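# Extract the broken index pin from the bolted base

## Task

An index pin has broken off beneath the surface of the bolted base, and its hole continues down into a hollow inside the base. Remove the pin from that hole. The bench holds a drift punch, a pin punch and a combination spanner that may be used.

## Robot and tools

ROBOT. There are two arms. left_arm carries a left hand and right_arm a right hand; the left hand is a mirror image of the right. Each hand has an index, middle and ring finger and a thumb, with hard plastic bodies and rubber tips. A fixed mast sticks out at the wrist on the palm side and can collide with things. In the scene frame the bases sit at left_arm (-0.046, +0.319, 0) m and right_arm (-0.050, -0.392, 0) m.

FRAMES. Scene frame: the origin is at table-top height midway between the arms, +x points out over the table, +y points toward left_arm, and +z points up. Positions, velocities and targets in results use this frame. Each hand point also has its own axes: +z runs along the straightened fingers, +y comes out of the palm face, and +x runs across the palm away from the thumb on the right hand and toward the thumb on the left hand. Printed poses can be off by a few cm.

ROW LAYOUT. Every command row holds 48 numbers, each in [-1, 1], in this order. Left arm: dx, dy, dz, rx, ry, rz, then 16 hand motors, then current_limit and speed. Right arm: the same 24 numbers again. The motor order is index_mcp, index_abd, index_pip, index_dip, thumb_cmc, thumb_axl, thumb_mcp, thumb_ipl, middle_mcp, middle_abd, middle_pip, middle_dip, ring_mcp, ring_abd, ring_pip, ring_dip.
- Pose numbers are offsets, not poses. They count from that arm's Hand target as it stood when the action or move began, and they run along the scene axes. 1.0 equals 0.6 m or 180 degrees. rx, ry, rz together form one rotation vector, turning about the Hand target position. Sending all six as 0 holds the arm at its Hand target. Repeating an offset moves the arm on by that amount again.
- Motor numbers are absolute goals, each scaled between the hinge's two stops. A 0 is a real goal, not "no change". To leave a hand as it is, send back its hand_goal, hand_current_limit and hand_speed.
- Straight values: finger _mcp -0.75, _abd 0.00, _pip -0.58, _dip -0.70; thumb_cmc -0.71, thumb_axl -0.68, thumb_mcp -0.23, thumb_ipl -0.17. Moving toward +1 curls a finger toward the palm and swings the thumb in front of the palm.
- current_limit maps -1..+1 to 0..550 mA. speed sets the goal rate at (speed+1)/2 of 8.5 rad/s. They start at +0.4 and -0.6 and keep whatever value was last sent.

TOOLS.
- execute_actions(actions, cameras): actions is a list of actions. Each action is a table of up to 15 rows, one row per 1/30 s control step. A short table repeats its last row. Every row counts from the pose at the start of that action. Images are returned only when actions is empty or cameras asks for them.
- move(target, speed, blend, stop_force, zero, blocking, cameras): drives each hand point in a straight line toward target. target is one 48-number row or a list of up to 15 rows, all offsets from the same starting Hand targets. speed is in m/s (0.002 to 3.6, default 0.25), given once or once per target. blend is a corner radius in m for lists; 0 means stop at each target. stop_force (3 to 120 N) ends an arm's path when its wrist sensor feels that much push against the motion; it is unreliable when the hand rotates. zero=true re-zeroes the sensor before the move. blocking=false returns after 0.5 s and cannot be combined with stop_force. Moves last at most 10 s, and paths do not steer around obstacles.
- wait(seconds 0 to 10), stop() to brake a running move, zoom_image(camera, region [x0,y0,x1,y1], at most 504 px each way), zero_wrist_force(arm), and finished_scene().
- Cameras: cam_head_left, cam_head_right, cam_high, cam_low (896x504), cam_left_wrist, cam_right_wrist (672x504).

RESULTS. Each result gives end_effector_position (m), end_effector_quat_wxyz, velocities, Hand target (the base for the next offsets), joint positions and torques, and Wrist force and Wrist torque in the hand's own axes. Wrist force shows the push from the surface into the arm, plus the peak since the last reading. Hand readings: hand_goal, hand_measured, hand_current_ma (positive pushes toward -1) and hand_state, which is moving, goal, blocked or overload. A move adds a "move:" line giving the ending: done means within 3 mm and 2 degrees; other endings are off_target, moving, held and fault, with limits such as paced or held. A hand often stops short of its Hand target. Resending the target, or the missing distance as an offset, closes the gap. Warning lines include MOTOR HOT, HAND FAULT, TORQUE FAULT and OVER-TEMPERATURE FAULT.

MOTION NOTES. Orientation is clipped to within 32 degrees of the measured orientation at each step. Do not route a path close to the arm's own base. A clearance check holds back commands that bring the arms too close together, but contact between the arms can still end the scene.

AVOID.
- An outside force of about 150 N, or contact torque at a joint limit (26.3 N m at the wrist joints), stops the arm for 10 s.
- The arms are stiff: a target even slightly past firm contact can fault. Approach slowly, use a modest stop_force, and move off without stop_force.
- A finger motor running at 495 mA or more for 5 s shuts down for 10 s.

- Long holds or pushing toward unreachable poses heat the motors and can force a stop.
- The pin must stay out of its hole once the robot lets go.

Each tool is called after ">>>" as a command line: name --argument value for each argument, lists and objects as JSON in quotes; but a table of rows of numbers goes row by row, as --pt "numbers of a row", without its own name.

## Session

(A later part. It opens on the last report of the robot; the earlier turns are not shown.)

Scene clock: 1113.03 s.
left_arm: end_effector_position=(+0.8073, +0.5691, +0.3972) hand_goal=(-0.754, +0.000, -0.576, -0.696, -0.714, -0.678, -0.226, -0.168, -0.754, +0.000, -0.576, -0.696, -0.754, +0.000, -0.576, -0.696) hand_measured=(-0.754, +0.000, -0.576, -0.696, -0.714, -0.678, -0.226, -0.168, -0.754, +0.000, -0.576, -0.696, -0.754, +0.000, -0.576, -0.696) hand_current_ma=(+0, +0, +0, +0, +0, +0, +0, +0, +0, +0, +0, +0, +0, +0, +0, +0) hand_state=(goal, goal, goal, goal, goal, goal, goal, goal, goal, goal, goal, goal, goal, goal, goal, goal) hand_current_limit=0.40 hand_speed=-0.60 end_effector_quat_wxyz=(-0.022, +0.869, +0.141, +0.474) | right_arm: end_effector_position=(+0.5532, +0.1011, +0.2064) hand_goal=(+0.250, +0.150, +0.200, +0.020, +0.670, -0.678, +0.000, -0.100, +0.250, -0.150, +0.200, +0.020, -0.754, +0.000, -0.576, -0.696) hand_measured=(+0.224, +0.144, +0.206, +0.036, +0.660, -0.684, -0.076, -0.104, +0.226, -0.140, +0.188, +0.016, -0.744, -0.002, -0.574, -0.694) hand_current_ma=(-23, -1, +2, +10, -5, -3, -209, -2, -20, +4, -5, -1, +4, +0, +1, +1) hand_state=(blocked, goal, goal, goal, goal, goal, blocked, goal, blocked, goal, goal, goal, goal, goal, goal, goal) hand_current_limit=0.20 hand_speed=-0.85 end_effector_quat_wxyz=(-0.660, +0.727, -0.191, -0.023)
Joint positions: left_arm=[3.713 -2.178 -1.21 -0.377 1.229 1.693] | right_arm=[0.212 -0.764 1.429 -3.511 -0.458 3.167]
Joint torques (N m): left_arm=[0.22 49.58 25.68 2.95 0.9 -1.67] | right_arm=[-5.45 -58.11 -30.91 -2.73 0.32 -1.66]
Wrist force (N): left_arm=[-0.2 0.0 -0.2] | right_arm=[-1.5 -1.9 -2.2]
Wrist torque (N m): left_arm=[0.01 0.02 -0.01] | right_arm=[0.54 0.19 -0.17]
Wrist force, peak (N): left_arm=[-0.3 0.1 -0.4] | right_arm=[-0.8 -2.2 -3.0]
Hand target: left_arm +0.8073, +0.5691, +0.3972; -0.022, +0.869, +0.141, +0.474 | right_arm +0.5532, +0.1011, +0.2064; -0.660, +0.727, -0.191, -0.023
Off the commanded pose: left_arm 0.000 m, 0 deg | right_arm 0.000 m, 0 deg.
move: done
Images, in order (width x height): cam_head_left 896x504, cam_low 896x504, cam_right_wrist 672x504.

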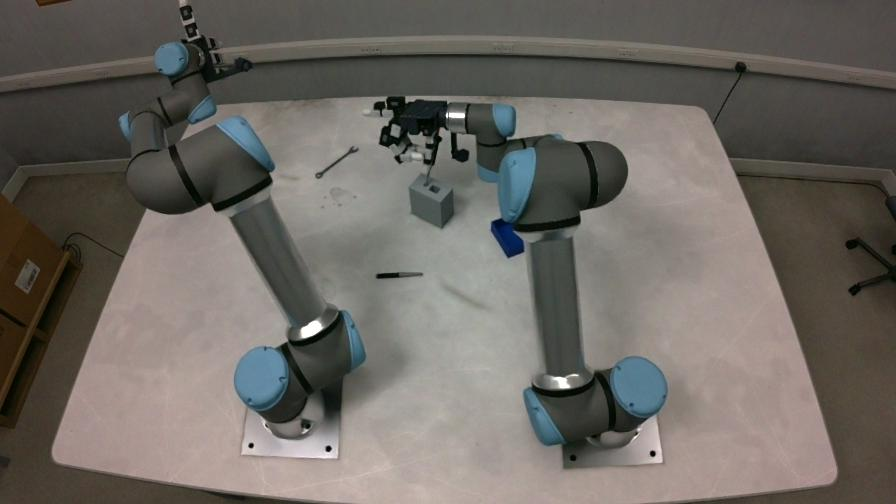

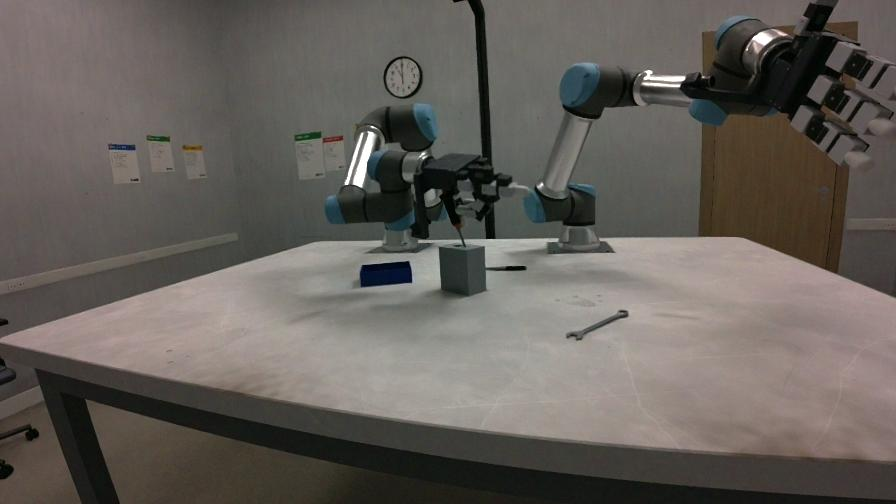

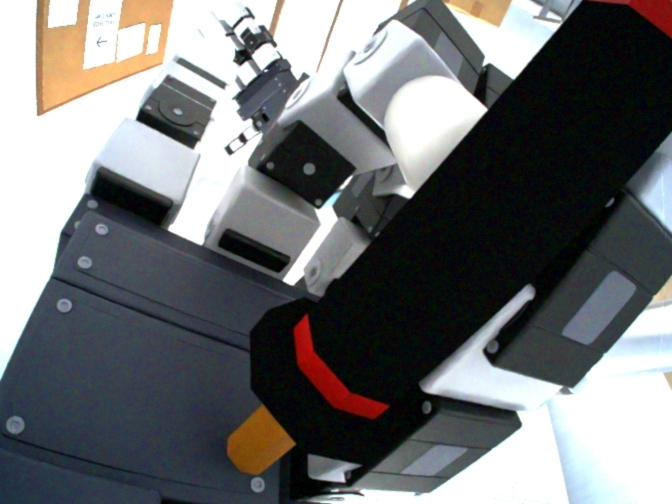

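>>> move --target '[0,0,0,0,0,0,-0.754,0,-0.576,-0.696,-0.714,-0.678,-0.226,-0.168,-0.754,0,-0.576,-0.696,-0.754,0,-0.576,-0.696,0.4,-0.6, 0,0,0,0,0,0,-0.1,0.0,0,-0.1,0.671,-0.677,-0.2,-0.168,-0.1,0.0,0,-0.1,-0.754,0,-0.576,-0.696,0.4,-0.85]' --speed 0.015 --cameras '["cam_head_left","cam_high","cam_low","cam_right_wrist"]'

>>> zoom_image --camera "cam_low" --region '[400, 120, 520, 260]'

>>> zoom_image --camera "cam_head_left" --region '[370, 90, 480, 200]'

Scene clock: 1156.17 s.
left_arm: end_effector_position=(+0.8073, +0.5691, +0.3972) hand_goal=(-0.754, +0.000, -0.576, -0.696, -0.714, -0.678, -0.226, -0.168, -0.754, +0.000, -0.576, -0.696, -0.754, +0.000, -0.576, -0.696) hand_measured=(-0.754, +0.000, -0.576, -0.696, -0.714, -0.678, -0.226, -0.168, -0.754, +0.000, -0.576, -0.696, -0.754, +0.000, -0.576, -0.696) hand_current_ma=(+0, +0, +0, +0, +0, +0, +0, +0, +0, +0, +0, +0, +0, +0, +0, +0) hand_state=(goal, goal, goal, goal, goal, goal, goal, goal, goal, goal, goal, goal, goal, goal, goal, goal) hand_current_limit=0.40 hand_speed=-0.60 end_effector_quat_wxyz=(-0.022, +0.869, +0.141, +0.474) | right_arm: end_effector_position=(+0.5532, +0.1011, +0.2064) hand_goal=(-0.100, +0.000, +0.000, -0.100, +0.670, -0.678, -0.200, -0.168, -0.100, +0.000, +0.000, -0.100, -0.754, +0.000, -0.576, -0.696) hand_measured=(-0.088, +0.006, +0.002, -0.098, +0.670, -0.680, -0.198, -0.166, -0.088, -0.002, +0.002, -0.098, -0.744, -0.002, -0.574, -0.694) hand_current_ma=(+6, +1, +0, +0, +0, +0, +1, +0, +6, +0, +0, +0, +4, +0, +1, +1) hand_state=(goal, goal, goal, goal, goal, goal, goal, goal, goal, goal, goal, goal, goal, goal, goal, goal) hand_current_limit=0.40 hand_speed=-0.85 end_effector_quat_wxyz=(-0.660, +0.727, -0.191, -0.023)
Joint positions: left_arm=[3.713 -2.178 -1.21 -0.377 1.229 1.693] | right_arm=[0.212 -0.764 1.429 -3.511 -0.458 3.167]
Joint torques (N m): left_arm=[-0.17 49.06 26.81 3.17 0.77 -1.4] | right_arm=[-8.5 -50.97 -26.03 -2.65 -0.71 -1.61]
Wrist force (N): left_arm=[-0.1 0.0 -0.2] | right_arm=[-0.9 -2.2 -2.6]
Wrist torque (N m): left_arm=[0.02 0.01 -0.01] | right_arm=[0.46 0.19 -0.22]
Wrist force, peak (N): left_arm=[-0.3 0.1 -0.3] | right_arm=[-1.9 -2.5 -2.6]
Hand target: left_arm +0.8073, +0.5691, +0.3972; -0.022, +0.869, +0.141, +0.474 | right_arm +0.5532, +0.1011, +0.2064; -0.660, +0.727, -0.191, -0.023
Off the commanded pose: left_arm 0.000 m, 0 deg | right_arm 0.000 m, 0 deg.
move: done
Images, in order (width x height): cam_head_left 896x504, cam_high 896x504, cam_low 896x504, cam_right_wrist 672x504.

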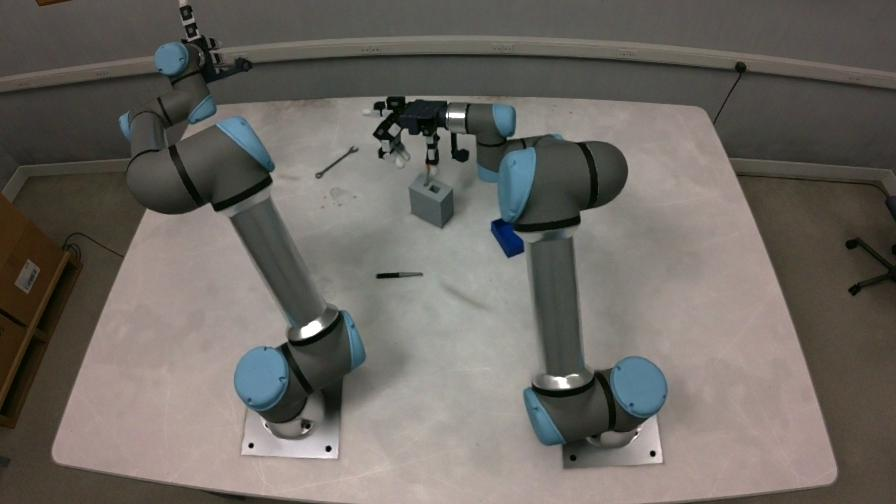

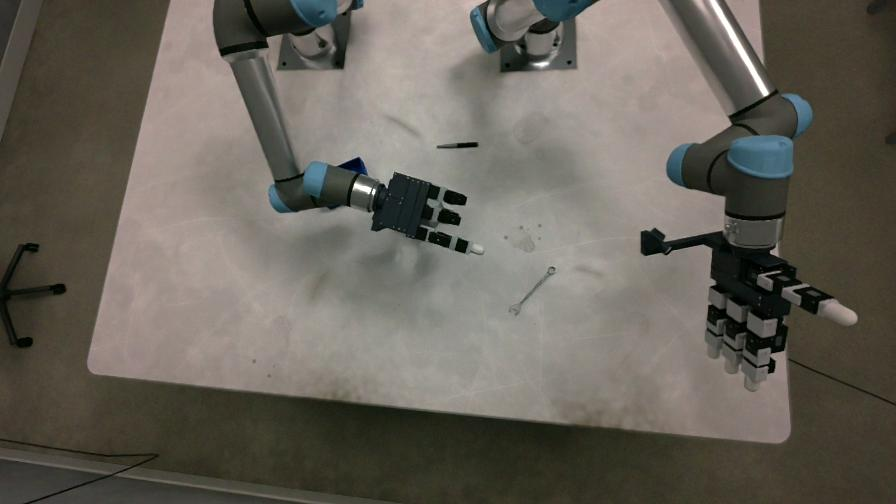

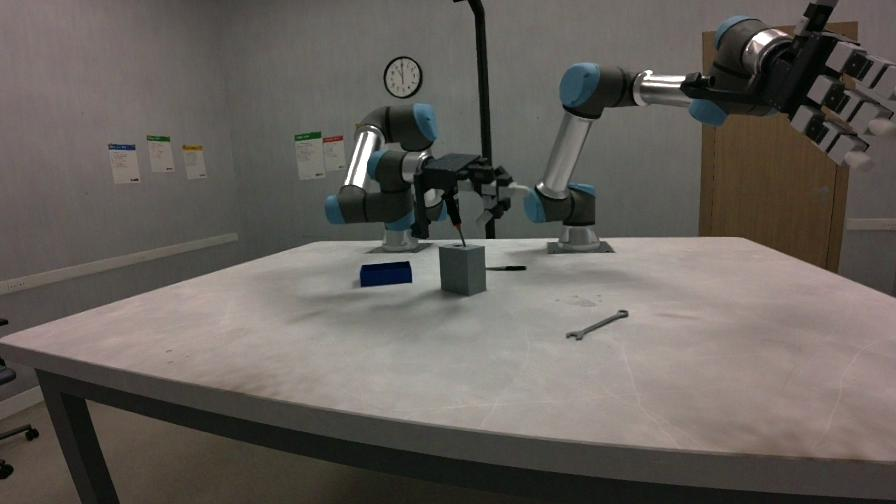

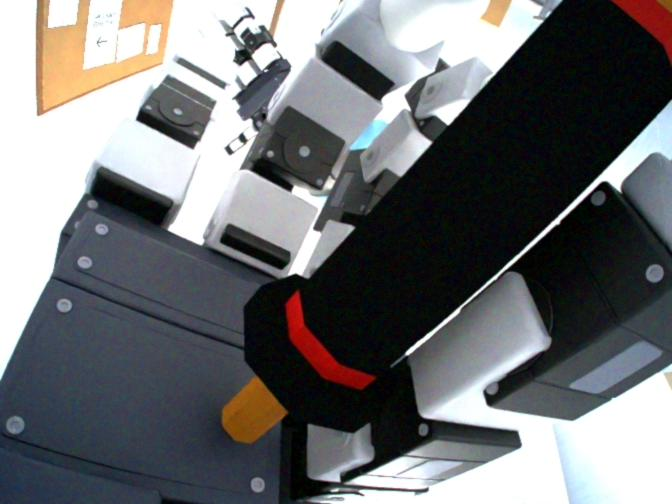

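Scaled by 3.600 from the camera's 896x504 image, which has a finer 1280x720 frame.

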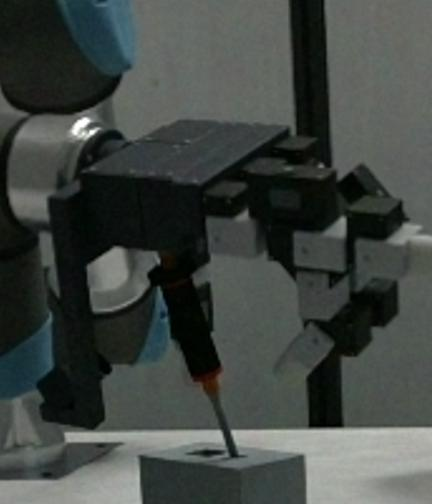

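Scaled by 4.582 from the camera's 896x504 image, which has a finer 1280x720 frame.

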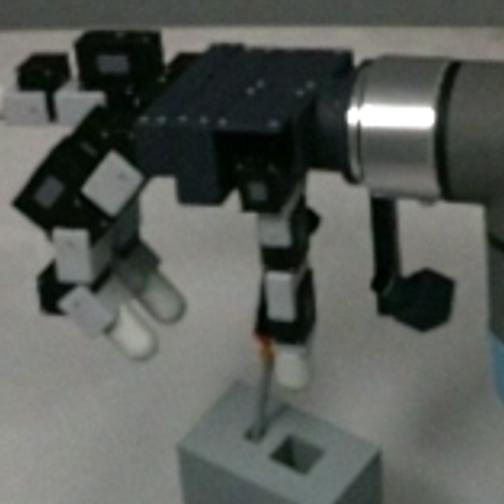

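>>> move --target '[0,0,0,0,0,0,-0.754,0,-0.576,-0.696,-0.714,-0.678,-0.226,-0.168,-0.754,0,-0.576,-0.696,-0.754,0,-0.576,-0.696,0.4,-0.6, 0.0722,0.0133,0.2214,0,0,0,-0.1,0.0,0,-0.1,0.671,-0.677,-0.2,-0.168,-0.1,0.0,0,-0.1,-0.754,0,-0.576,-0.696,0.4,-0.85]' --speed 0.06 --cameras '["cam_head_left","cam_head_right","cam_high","cam_low","cam_right_wrist"]'

>>> zoom_image --camera "cam_low" --region '[400, 120, 520, 260]'

>>> zoom_image --camera "cam_head_left" --region '[370, 90, 480, 200]'

>>> zoom_image --camera "cam_high" --region '[370, 150, 470, 250]'

Scene clock: 1168.37 s.
left_arm: end_effector_position=(+0.8073, +0.5691, +0.3972) hand_goal=(-0.754, +0.000, -0.576, -0.696, -0.714, -0.678, -0.226, -0.168, -0.754, +0.000, -0.576, -0.696, -0.754, +0.000, -0.576, -0.696) hand_measured=(-0.754, +0.000, -0.576, -0.696, -0.714, -0.678, -0.226, -0.168, -0.754, +0.000, -0.576, -0.696, -0.754, +0.000, -0.576, -0.696) hand_current_ma=(+0, +0, +0, +0, +0, +0, +0, +0, +0, +0, +0, +0, +0, +0, +0, +0) hand_state=(goal, goal, goal, goal, goal, goal, goal, goal, goal, goal, goal, goal, goal, goal, goal, goal) hand_current_limit=0.40 hand_speed=-0.60 end_effector_quat_wxyz=(-0.022, +0.869, +0.141, +0.474) | right_arm: end_effector_position=(+0.5966, +0.1090, +0.3394) hand_goal=(-0.100, +0.000, +0.000, -0.100, +0.670, -0.678, -0.200, -0.168, -0.100, +0.000, +0.000, -0.100, -0.754, +0.000, -0.576, -0.696) hand_measured=(-0.088, +0.006, +0.002, -0.098, +0.670, -0.680, -0.198, -0.166, -0.088, -0.002, +0.002, -0.098, -0.744, -0.002, -0.574, -0.694) hand_current_ma=(+6, +1, +0, +0, +0, +0, +0, +0, +6, +0, +0, +0, +4, +0, +1, +1) hand_state=(goal, goal, goal, goal, goal, goal, goal, goal, goal, goal, goal, goal, goal, goal, goal, goal) hand_current_limit=0.40 hand_speed=-0.85 end_effector_quat_wxyz=(-0.660, +0.727, -0.191, -0.023)
Joint positions: left_arm=[3.713 -2.178 -1.21 -0.377 1.229 1.693] | right_arm=[0.21 -0.826 1.156 -3.175 -0.456 3.166]
Joint torques (N m): left_arm=[0.41 50.72 26.57 3.19 0.86 -1.2] | right_arm=[-4.97 -43.3 -10.96 -3.06 1.45 -1.45]
Wrist force (N): left_arm=[-0.2 -0.1 -0.1] | right_arm=[-0.6 -1.3 -2.3]
Wrist torque (N m): left_arm=[0.00 0.02 -0.01] | right_arm=[0.56 0.14 -0.07]
Wrist force, peak (N): left_arm=[-0.2 -0.1 -0.4] | right_arm=[-2.3 -1.9 -2.5]
Hand target: left_arm +0.8073, +0.5691, +0.3972; -0.022, +0.869, +0.141, +0.474 | right_arm +0.5966, +0.1091, +0.3392; -0.660, +0.727, -0.191, -0.023
Off the commanded pose: left_arm 0.000 m, 0 deg | right_arm 0.000 m, 0 deg.
move: done
Images, in order (width x height): cam_head_left 896x504, cam_head_right 896x504, cam_high 896x504, cam_low 896x504, cam_right_wrist 672x504.

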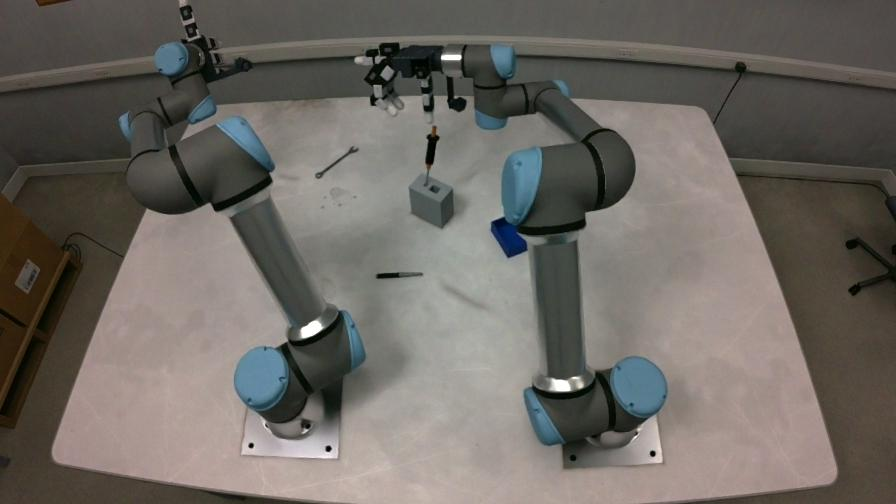

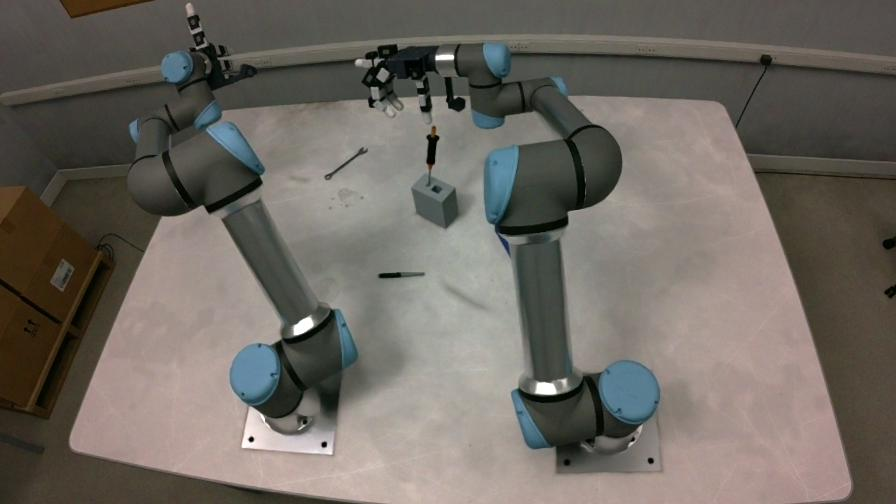

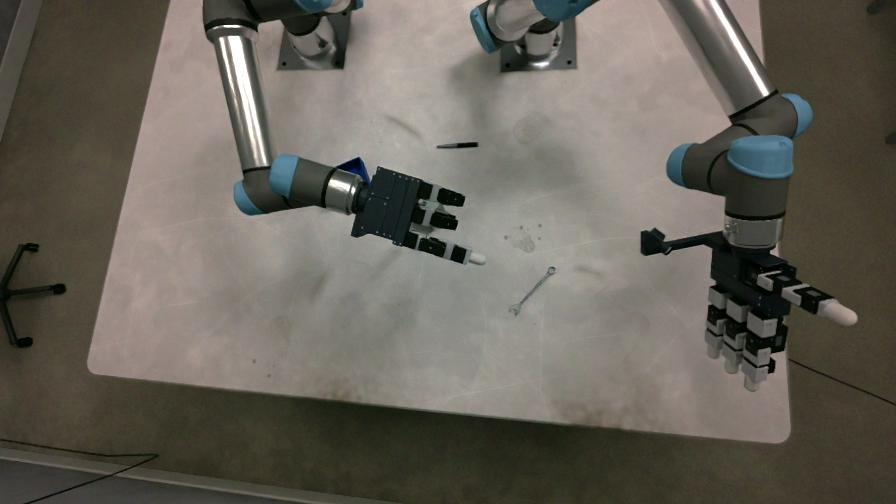

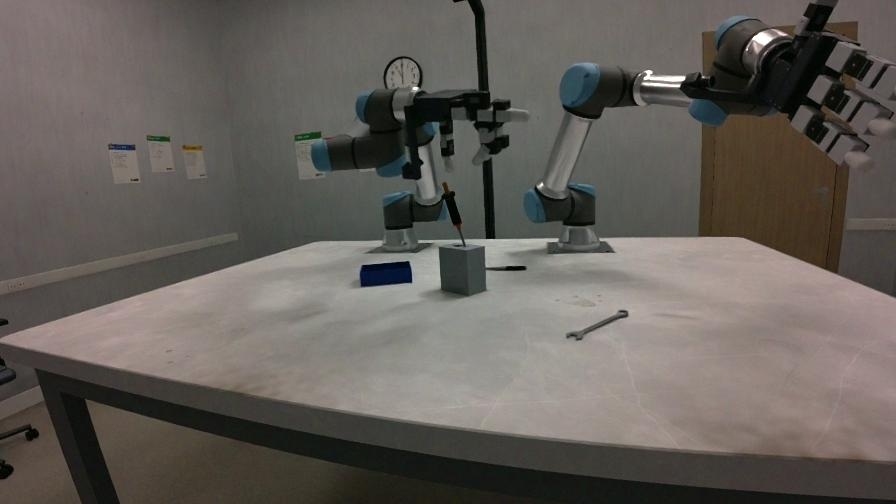

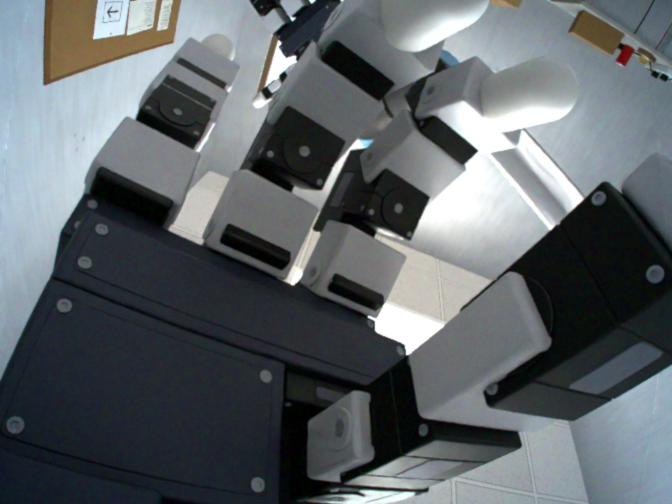

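Scaled by 3.600 from the camera's 896x504 image, which has a finer 1280x720 frame.

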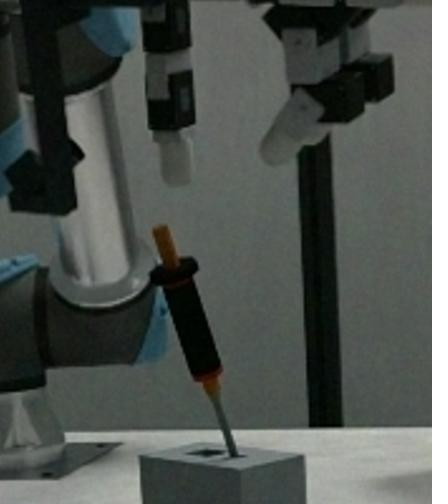

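Scaled by 4.582 from the camera's 896x504 image, which has a finer 1280x720 frame.

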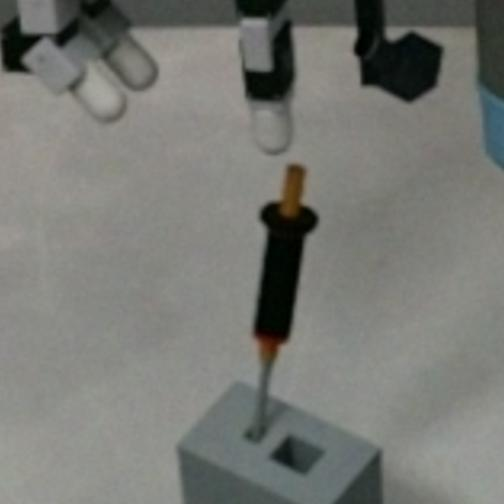

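Scaled by 5.040 from the camera's 896x504 image, which has a finer 1280x720 frame.

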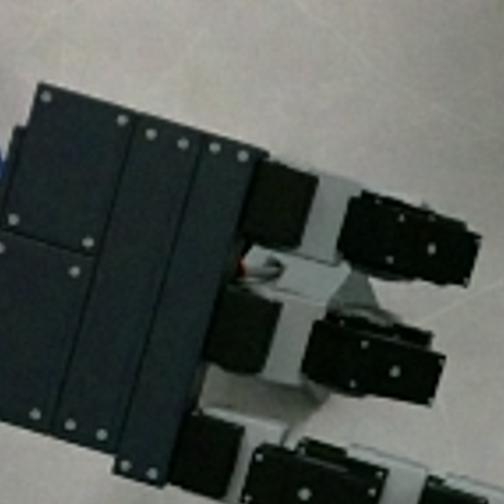

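>>> move --target '[0,0,0,0,0,0,-0.754,0,-0.576,-0.696,-0.714,-0.678,-0.226,-0.168,-0.754,0,-0.576,-0.696,-0.754,0,-0.576,-0.696,0.4,-0.6, -0.22,0.05,0.1,0,0,0,-0.754,0.0,-0.576,-0.696,-0.714,-0.678,-0.226,-0.168,-0.754,0.0,-0.576,-0.696,-0.754,0,-0.576,-0.696,0.4,-0.6]' --speed 0.2 --cameras '["cam_head_left","cam_head_right","cam_high","cam_low"]'

>>> zoom_image --camera "cam_high" --region '[395, 170, 455, 230]'

>>> zoom_image --camera "cam_low" --region '[420, 170, 510, 260]'

>>> zoom_image --camera "cam_head_left" --region '[390, 110, 470, 230]'

Scene clock: 1180.47 s.
left_arm: end_effector_position=(+0.8073, +0.5691, +0.3972) hand_goal=(-0.754, +0.000, -0.576, -0.696, -0.714, -0.678, -0.226, -0.168, -0.754, +0.000, -0.576, -0.696, -0.754, +0.000, -0.576, -0.696) hand_measured=(-0.754, +0.000, -0.576, -0.696, -0.714, -0.678, -0.226, -0.168, -0.754, +0.000, -0.576, -0.696, -0.754, +0.000, -0.576, -0.696) hand_current_ma=(+0, +0, +0, +0, +0, +0, +0, +0, +0, +0, +0, +0, +0, +0, +0, +0) hand_state=(goal, goal, goal, goal, goal, goal, goal, goal, goal, goal, goal, goal, goal, goal, goal, goal) hand_current_limit=0.40 hand_speed=-0.60 end_effector_quat_wxyz=(-0.022, +0.869, +0.141, +0.474) | right_arm: end_effector_position=(+0.4646, +0.1391, +0.3991) hand_goal=(-0.754, +0.000, -0.576, -0.696, -0.714, -0.678, -0.226, -0.168, -0.754, +0.000, -0.576, -0.696, -0.754, +0.000, -0.576, -0.696) hand_measured=(-0.732, +0.004, -0.568, -0.692, -0.696, -0.680, -0.222, -0.166, -0.732, -0.002, -0.570, -0.692, -0.744, -0.002, -0.574, -0.694) hand_current_ma=(+18, +1, +3, +1, +13, +0, +1, +0, +17, +0, +2, +1, +4, +0, +1, +1) hand_state=(blocked, goal, goal, goal, goal, goal, goal, goal, blocked, goal, goal, goal, goal, goal, goal, goal) hand_current_limit=0.40 hand_speed=-0.60 end_effector_quat_wxyz=(-0.660, +0.727, -0.191, -0.023)
Joint positions: left_arm=[3.713 -2.178 -1.21 -0.377 1.229 1.693] | right_arm=[0.31 -1.108 1.463 -3.249 -0.553 3.222]
Joint torques (N m): left_arm=[1.62 48.82 25.74 3.12 0.6 -1.38] | right_arm=[-2.54 -51.44 -24.12 -0.07 -0.3 -1.85]
Wrist force (N): left_arm=[-0.2 -0.1 -0.2] | right_arm=[-1.2 -1.2 -2.6]
Wrist torque (N m): left_arm=[0.01 0.01 -0.01] | right_arm=[0.57 0.27 -0.28]
Wrist force, peak (N): left_arm=[-0.3 0.1 -0.4] | right_arm=[-2.7 -2.0 -2.5]
Hand target: left_arm +0.8073, +0.5691, +0.3972; -0.022, +0.869, +0.141, +0.474 | right_arm +0.4646, +0.1391, +0.3992; -0.660, +0.727, -0.191, -0.023
Off the commanded pose: left_arm 0.000 m, 0 deg | right_arm 0.000 m, 0 deg.
move: done
Images, in order (width x height): cam_head_left 896x504, cam_head_right 896x504, cam_high 896x504, cam_low 896x504.

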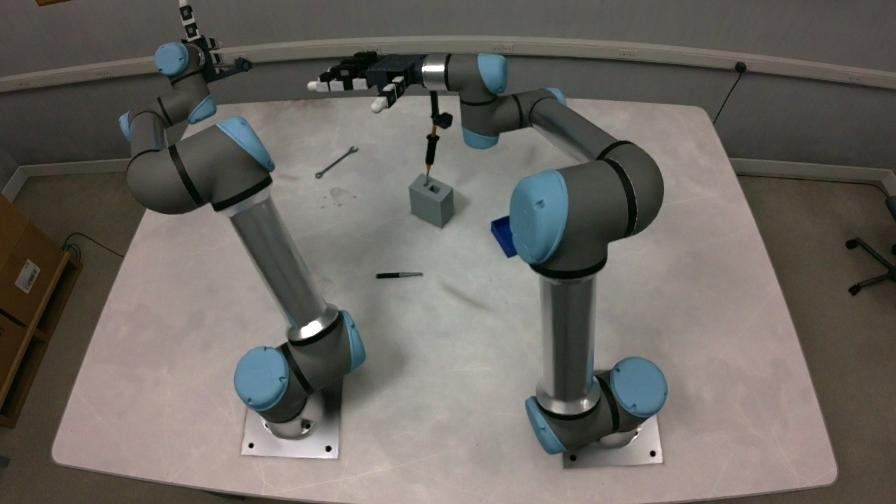

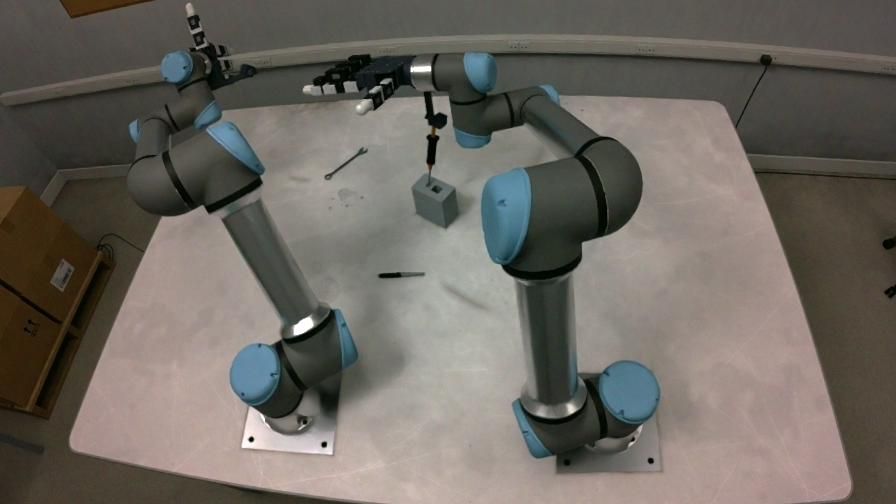

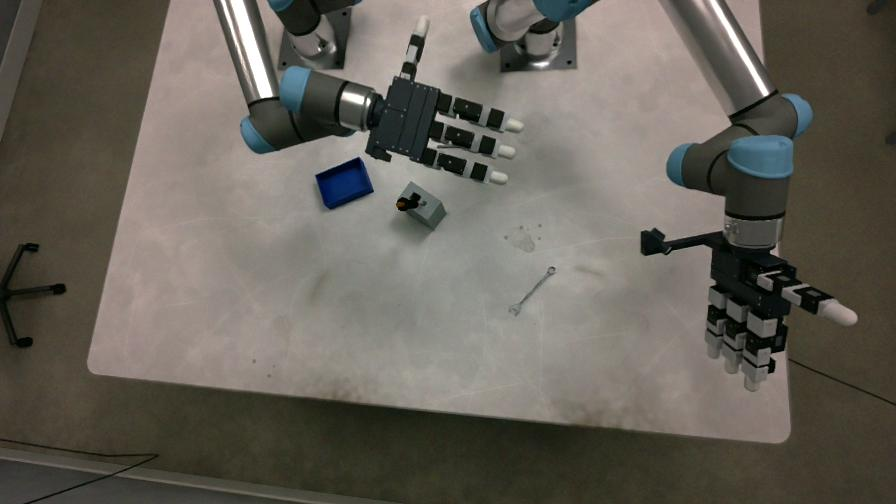

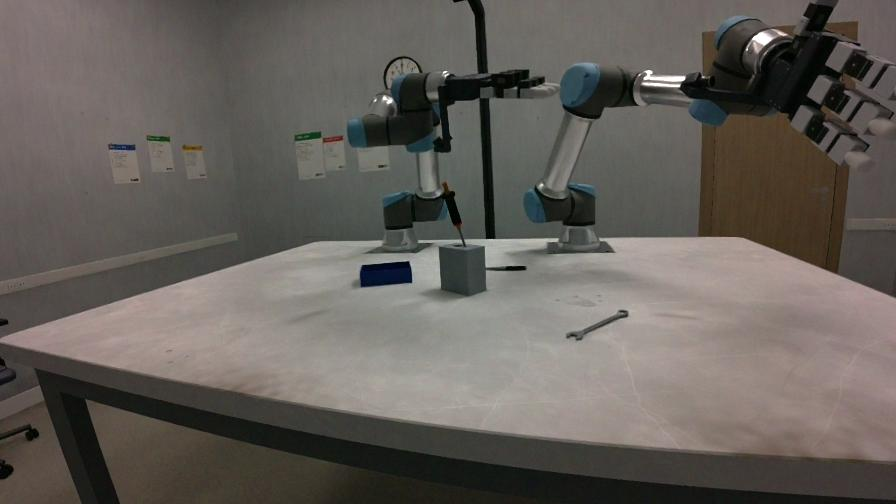

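Scaled by 8.400 from the camera's 896x504 image, which has a finer 1280x720 frame.

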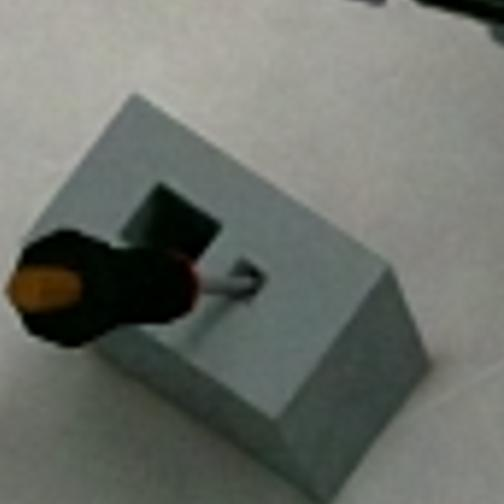

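Scaled by 5.600 from the camera's 896x504 image, which has a finer 1280x720 frame.

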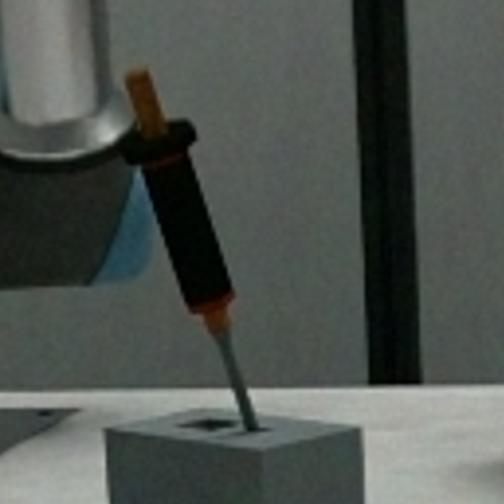

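Scaled by 4.200 from the camera's 896x504 image, which has a finer 1280x720 frame.

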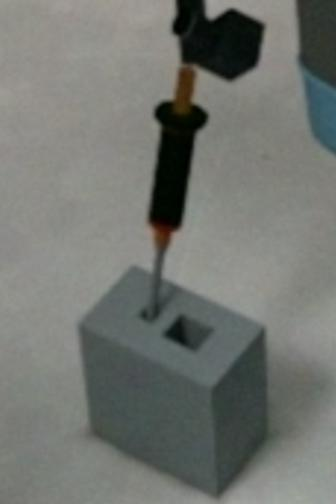

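>>> move --pt "0 0 0 0 0 0 -0.754 0 -0.576 -0.696 -0.714 -0.678 -0.226 -0.168 -0.754 0 -0.576 -0.696 -0.754 0 -0.576 -0.696 0.4 -0.6 0.1518 -0.2802 -0.0653 -0.0057 0.0265 0.0038 -1 0.0 -0.576 -0.696 -0.714 -0.678 -0.226 -0.168 -1 0.0 -0.576 -0.696 -1 0 -0.576 -0.696 0.4 -0.6" --pt "0 0 0 0 0 0 -0.754 0 -0.576 -0.696 -0.714 -0.678 -0.226 -0.168 -0.754 0 -0.576 -0.696 -0.754 0 -0.576 -0.696 0.4 -0.6 0.1518 -0.2802 -0.18 -0.0057 0.0265 0.0038 -1 0.0 -0.576 -0.696 -0.714 -0.678 -0.226 -0.168 -1 0.0 -0.576 -0.696 -1 0 -0.576 -0.696 0.4 -0.6" --speed 0.15 --cameras '["all"]'

>>> zoom_image --camera "cam_high" --region '[370, 150, 470, 250]'

>>> zoom_image --camera "cam_low" --region '[400, 120, 520, 260]'

>>> zoom_image --camera "cam_head_left" --region '[360, 70, 490, 200]'

Scene clock: 1224.33 s.
left_arm: end_effector_position=(+0.8073, +0.5691, +0.3972) hand_goal=(-0.754, +0.000, -0.576, -0.696, -0.714, -0.678, -0.226, -0.168, -0.754, +0.000, -0.576, -0.696, -0.754, +0.000, -0.576, -0.696) hand_measured=(-0.754, +0.000, -0.576, -0.696, -0.714, -0.678, -0.226, -0.168, -0.754, +0.000, -0.576, -0.696, -0.754, +0.000, -0.576, -0.696) hand_current_ma=(+0, +0, +0, +0, +0, +0, +0, +0, +0, +0, +0, +0, +0, +0, +0, +0) hand_state=(goal, goal, goal, goal, goal, goal, goal, goal, goal, goal, goal, goal, goal, goal, goal, goal) hand_current_limit=0.40 hand_speed=-0.60 end_effector_quat_wxyz=(-0.022, +0.869, +0.141, +0.474) | right_arm: end_effector_position=(+0.5556, -0.0290, +0.2912) hand_goal=(-1.000, +0.000, -0.576, -0.696, -0.714, -0.678, -0.226, -0.168, -1.000, +0.000, -0.576, -0.696, -1.000, +0.000, -0.576, -0.696) hand_measured=(-0.980, +0.004, -0.568, -0.692, -0.698, -0.680, -0.224, -0.166, -0.982, +0.000, -0.570, -0.692, -0.980, +0.000, -0.574, -0.694) hand_current_ma=(+14, +1, +2, +1, +11, +0, +1, +0, +13, +0, +2, +1, +15, +0, +1, +1) hand_state=(goal, goal, goal, goal, goal, goal, goal, goal, goal, goal, goal, goal, blocked, goal, goal, goal) hand_current_limit=0.40 hand_speed=-0.60 end_effector_quat_wxyz=(-0.644, +0.732, -0.214, -0.056)
Joint positions: left_arm=[3.713 -2.178 -1.21 -0.377 1.229 1.693] | right_arm=[0.007 -1.025 1.577 -3.027 -0.268 2.864]
Joint torques (N m): left_arm=[1.44 50.75 25.88 3.2 1.05 -1.52] | right_arm=[-8.41 -46.36 -32.5 -1.98 1.99 -1.92]
Wrist force (N): left_arm=[-0.2 0.0 -0.1] | right_arm=[-0.8 -1.1 -2.9]
Wrist torque (N m): left_arm=[0.02 0.03 -0.02] | right_arm=[0.56 0.13 -0.30]
Wrist force, peak (N): left_arm=[-0.3 -0.3 -0.2] | right_arm=[-1.6 -3.4 -3.4]
Hand target: left_arm +0.8073, +0.5691, +0.3972; -0.022, +0.869, +0.141, +0.474 | right_arm +0.5556, -0.0291, +0.2912; -0.644, +0.732, -0.214, -0.055
Off the commanded pose: left_arm 0.000 m, 0 deg | right_arm 0.000 m, 0 deg.
move: done

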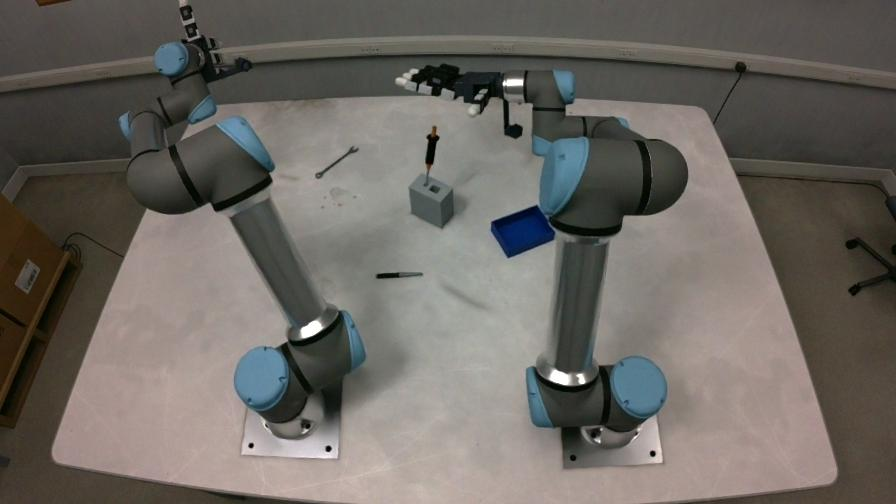

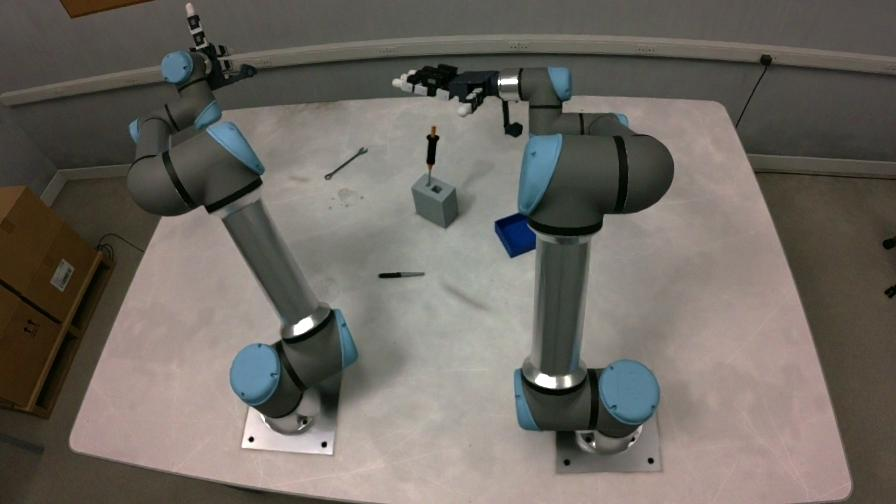

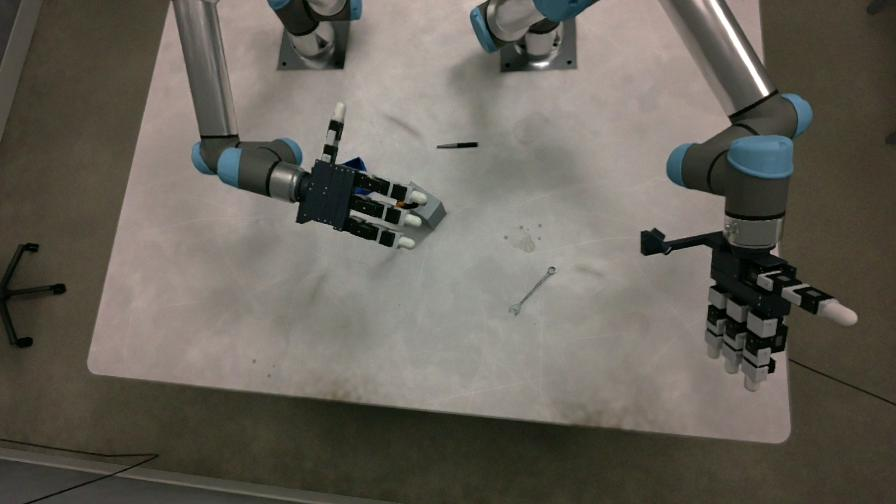

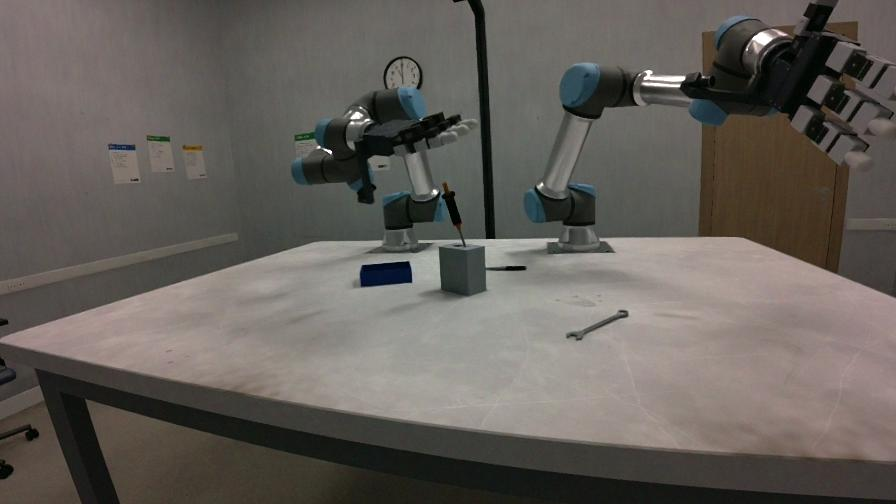

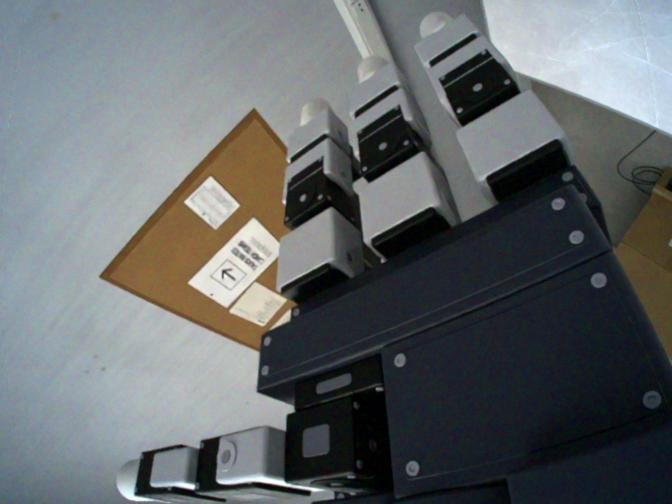

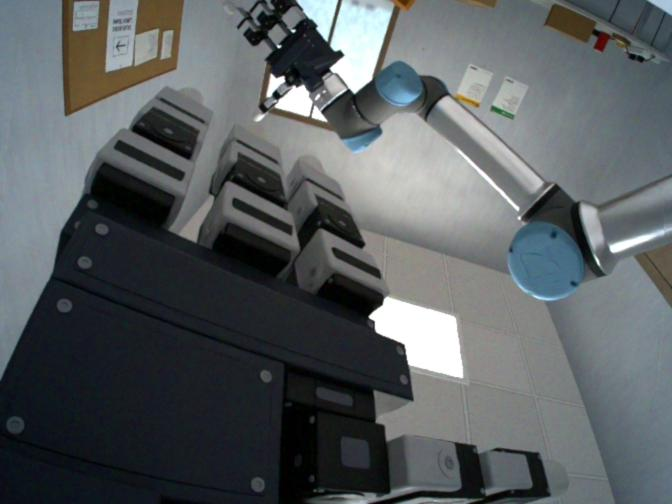

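Scaled by 5.040 from the camera's 896x504 image, which has a finer 1280x720 frame.

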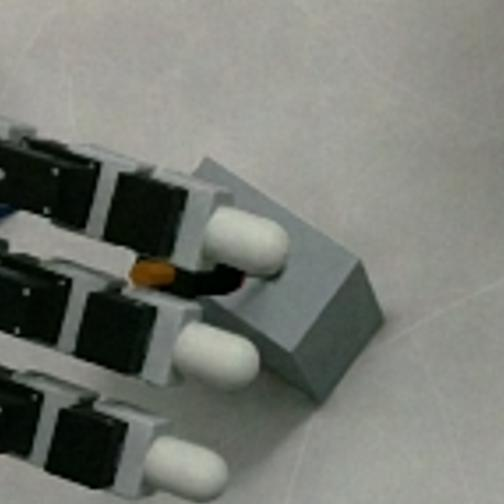

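Scaled by 3.600 from the camera's 896x504 image, which has a finer 1280x720 frame.

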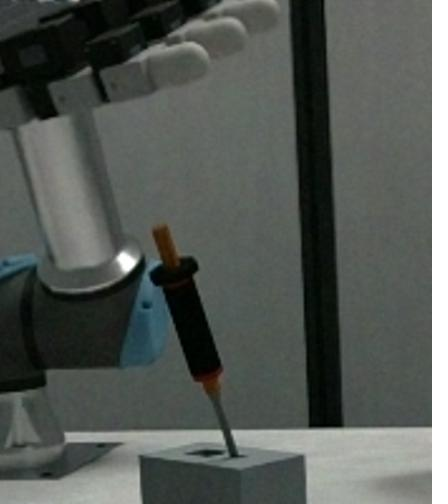

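Scaled by 3.877 from the camera's 896x504 image, which has a finer 1280x720 frame.

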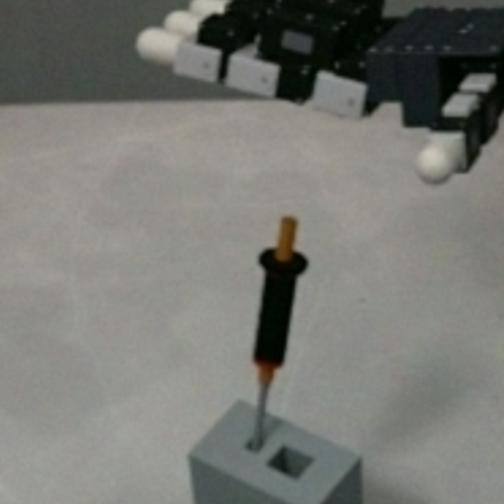

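>>> zoom_image --camera "cam_high" --region '[320, 150, 430, 260]'

Scaled by 4.582 from the camera's 896x504 image, which has a finer 1280x720 frame.

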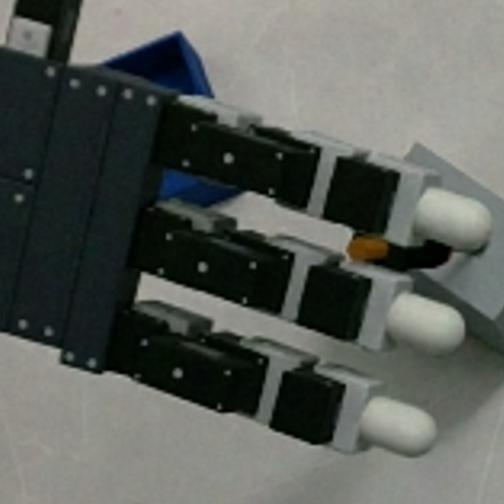

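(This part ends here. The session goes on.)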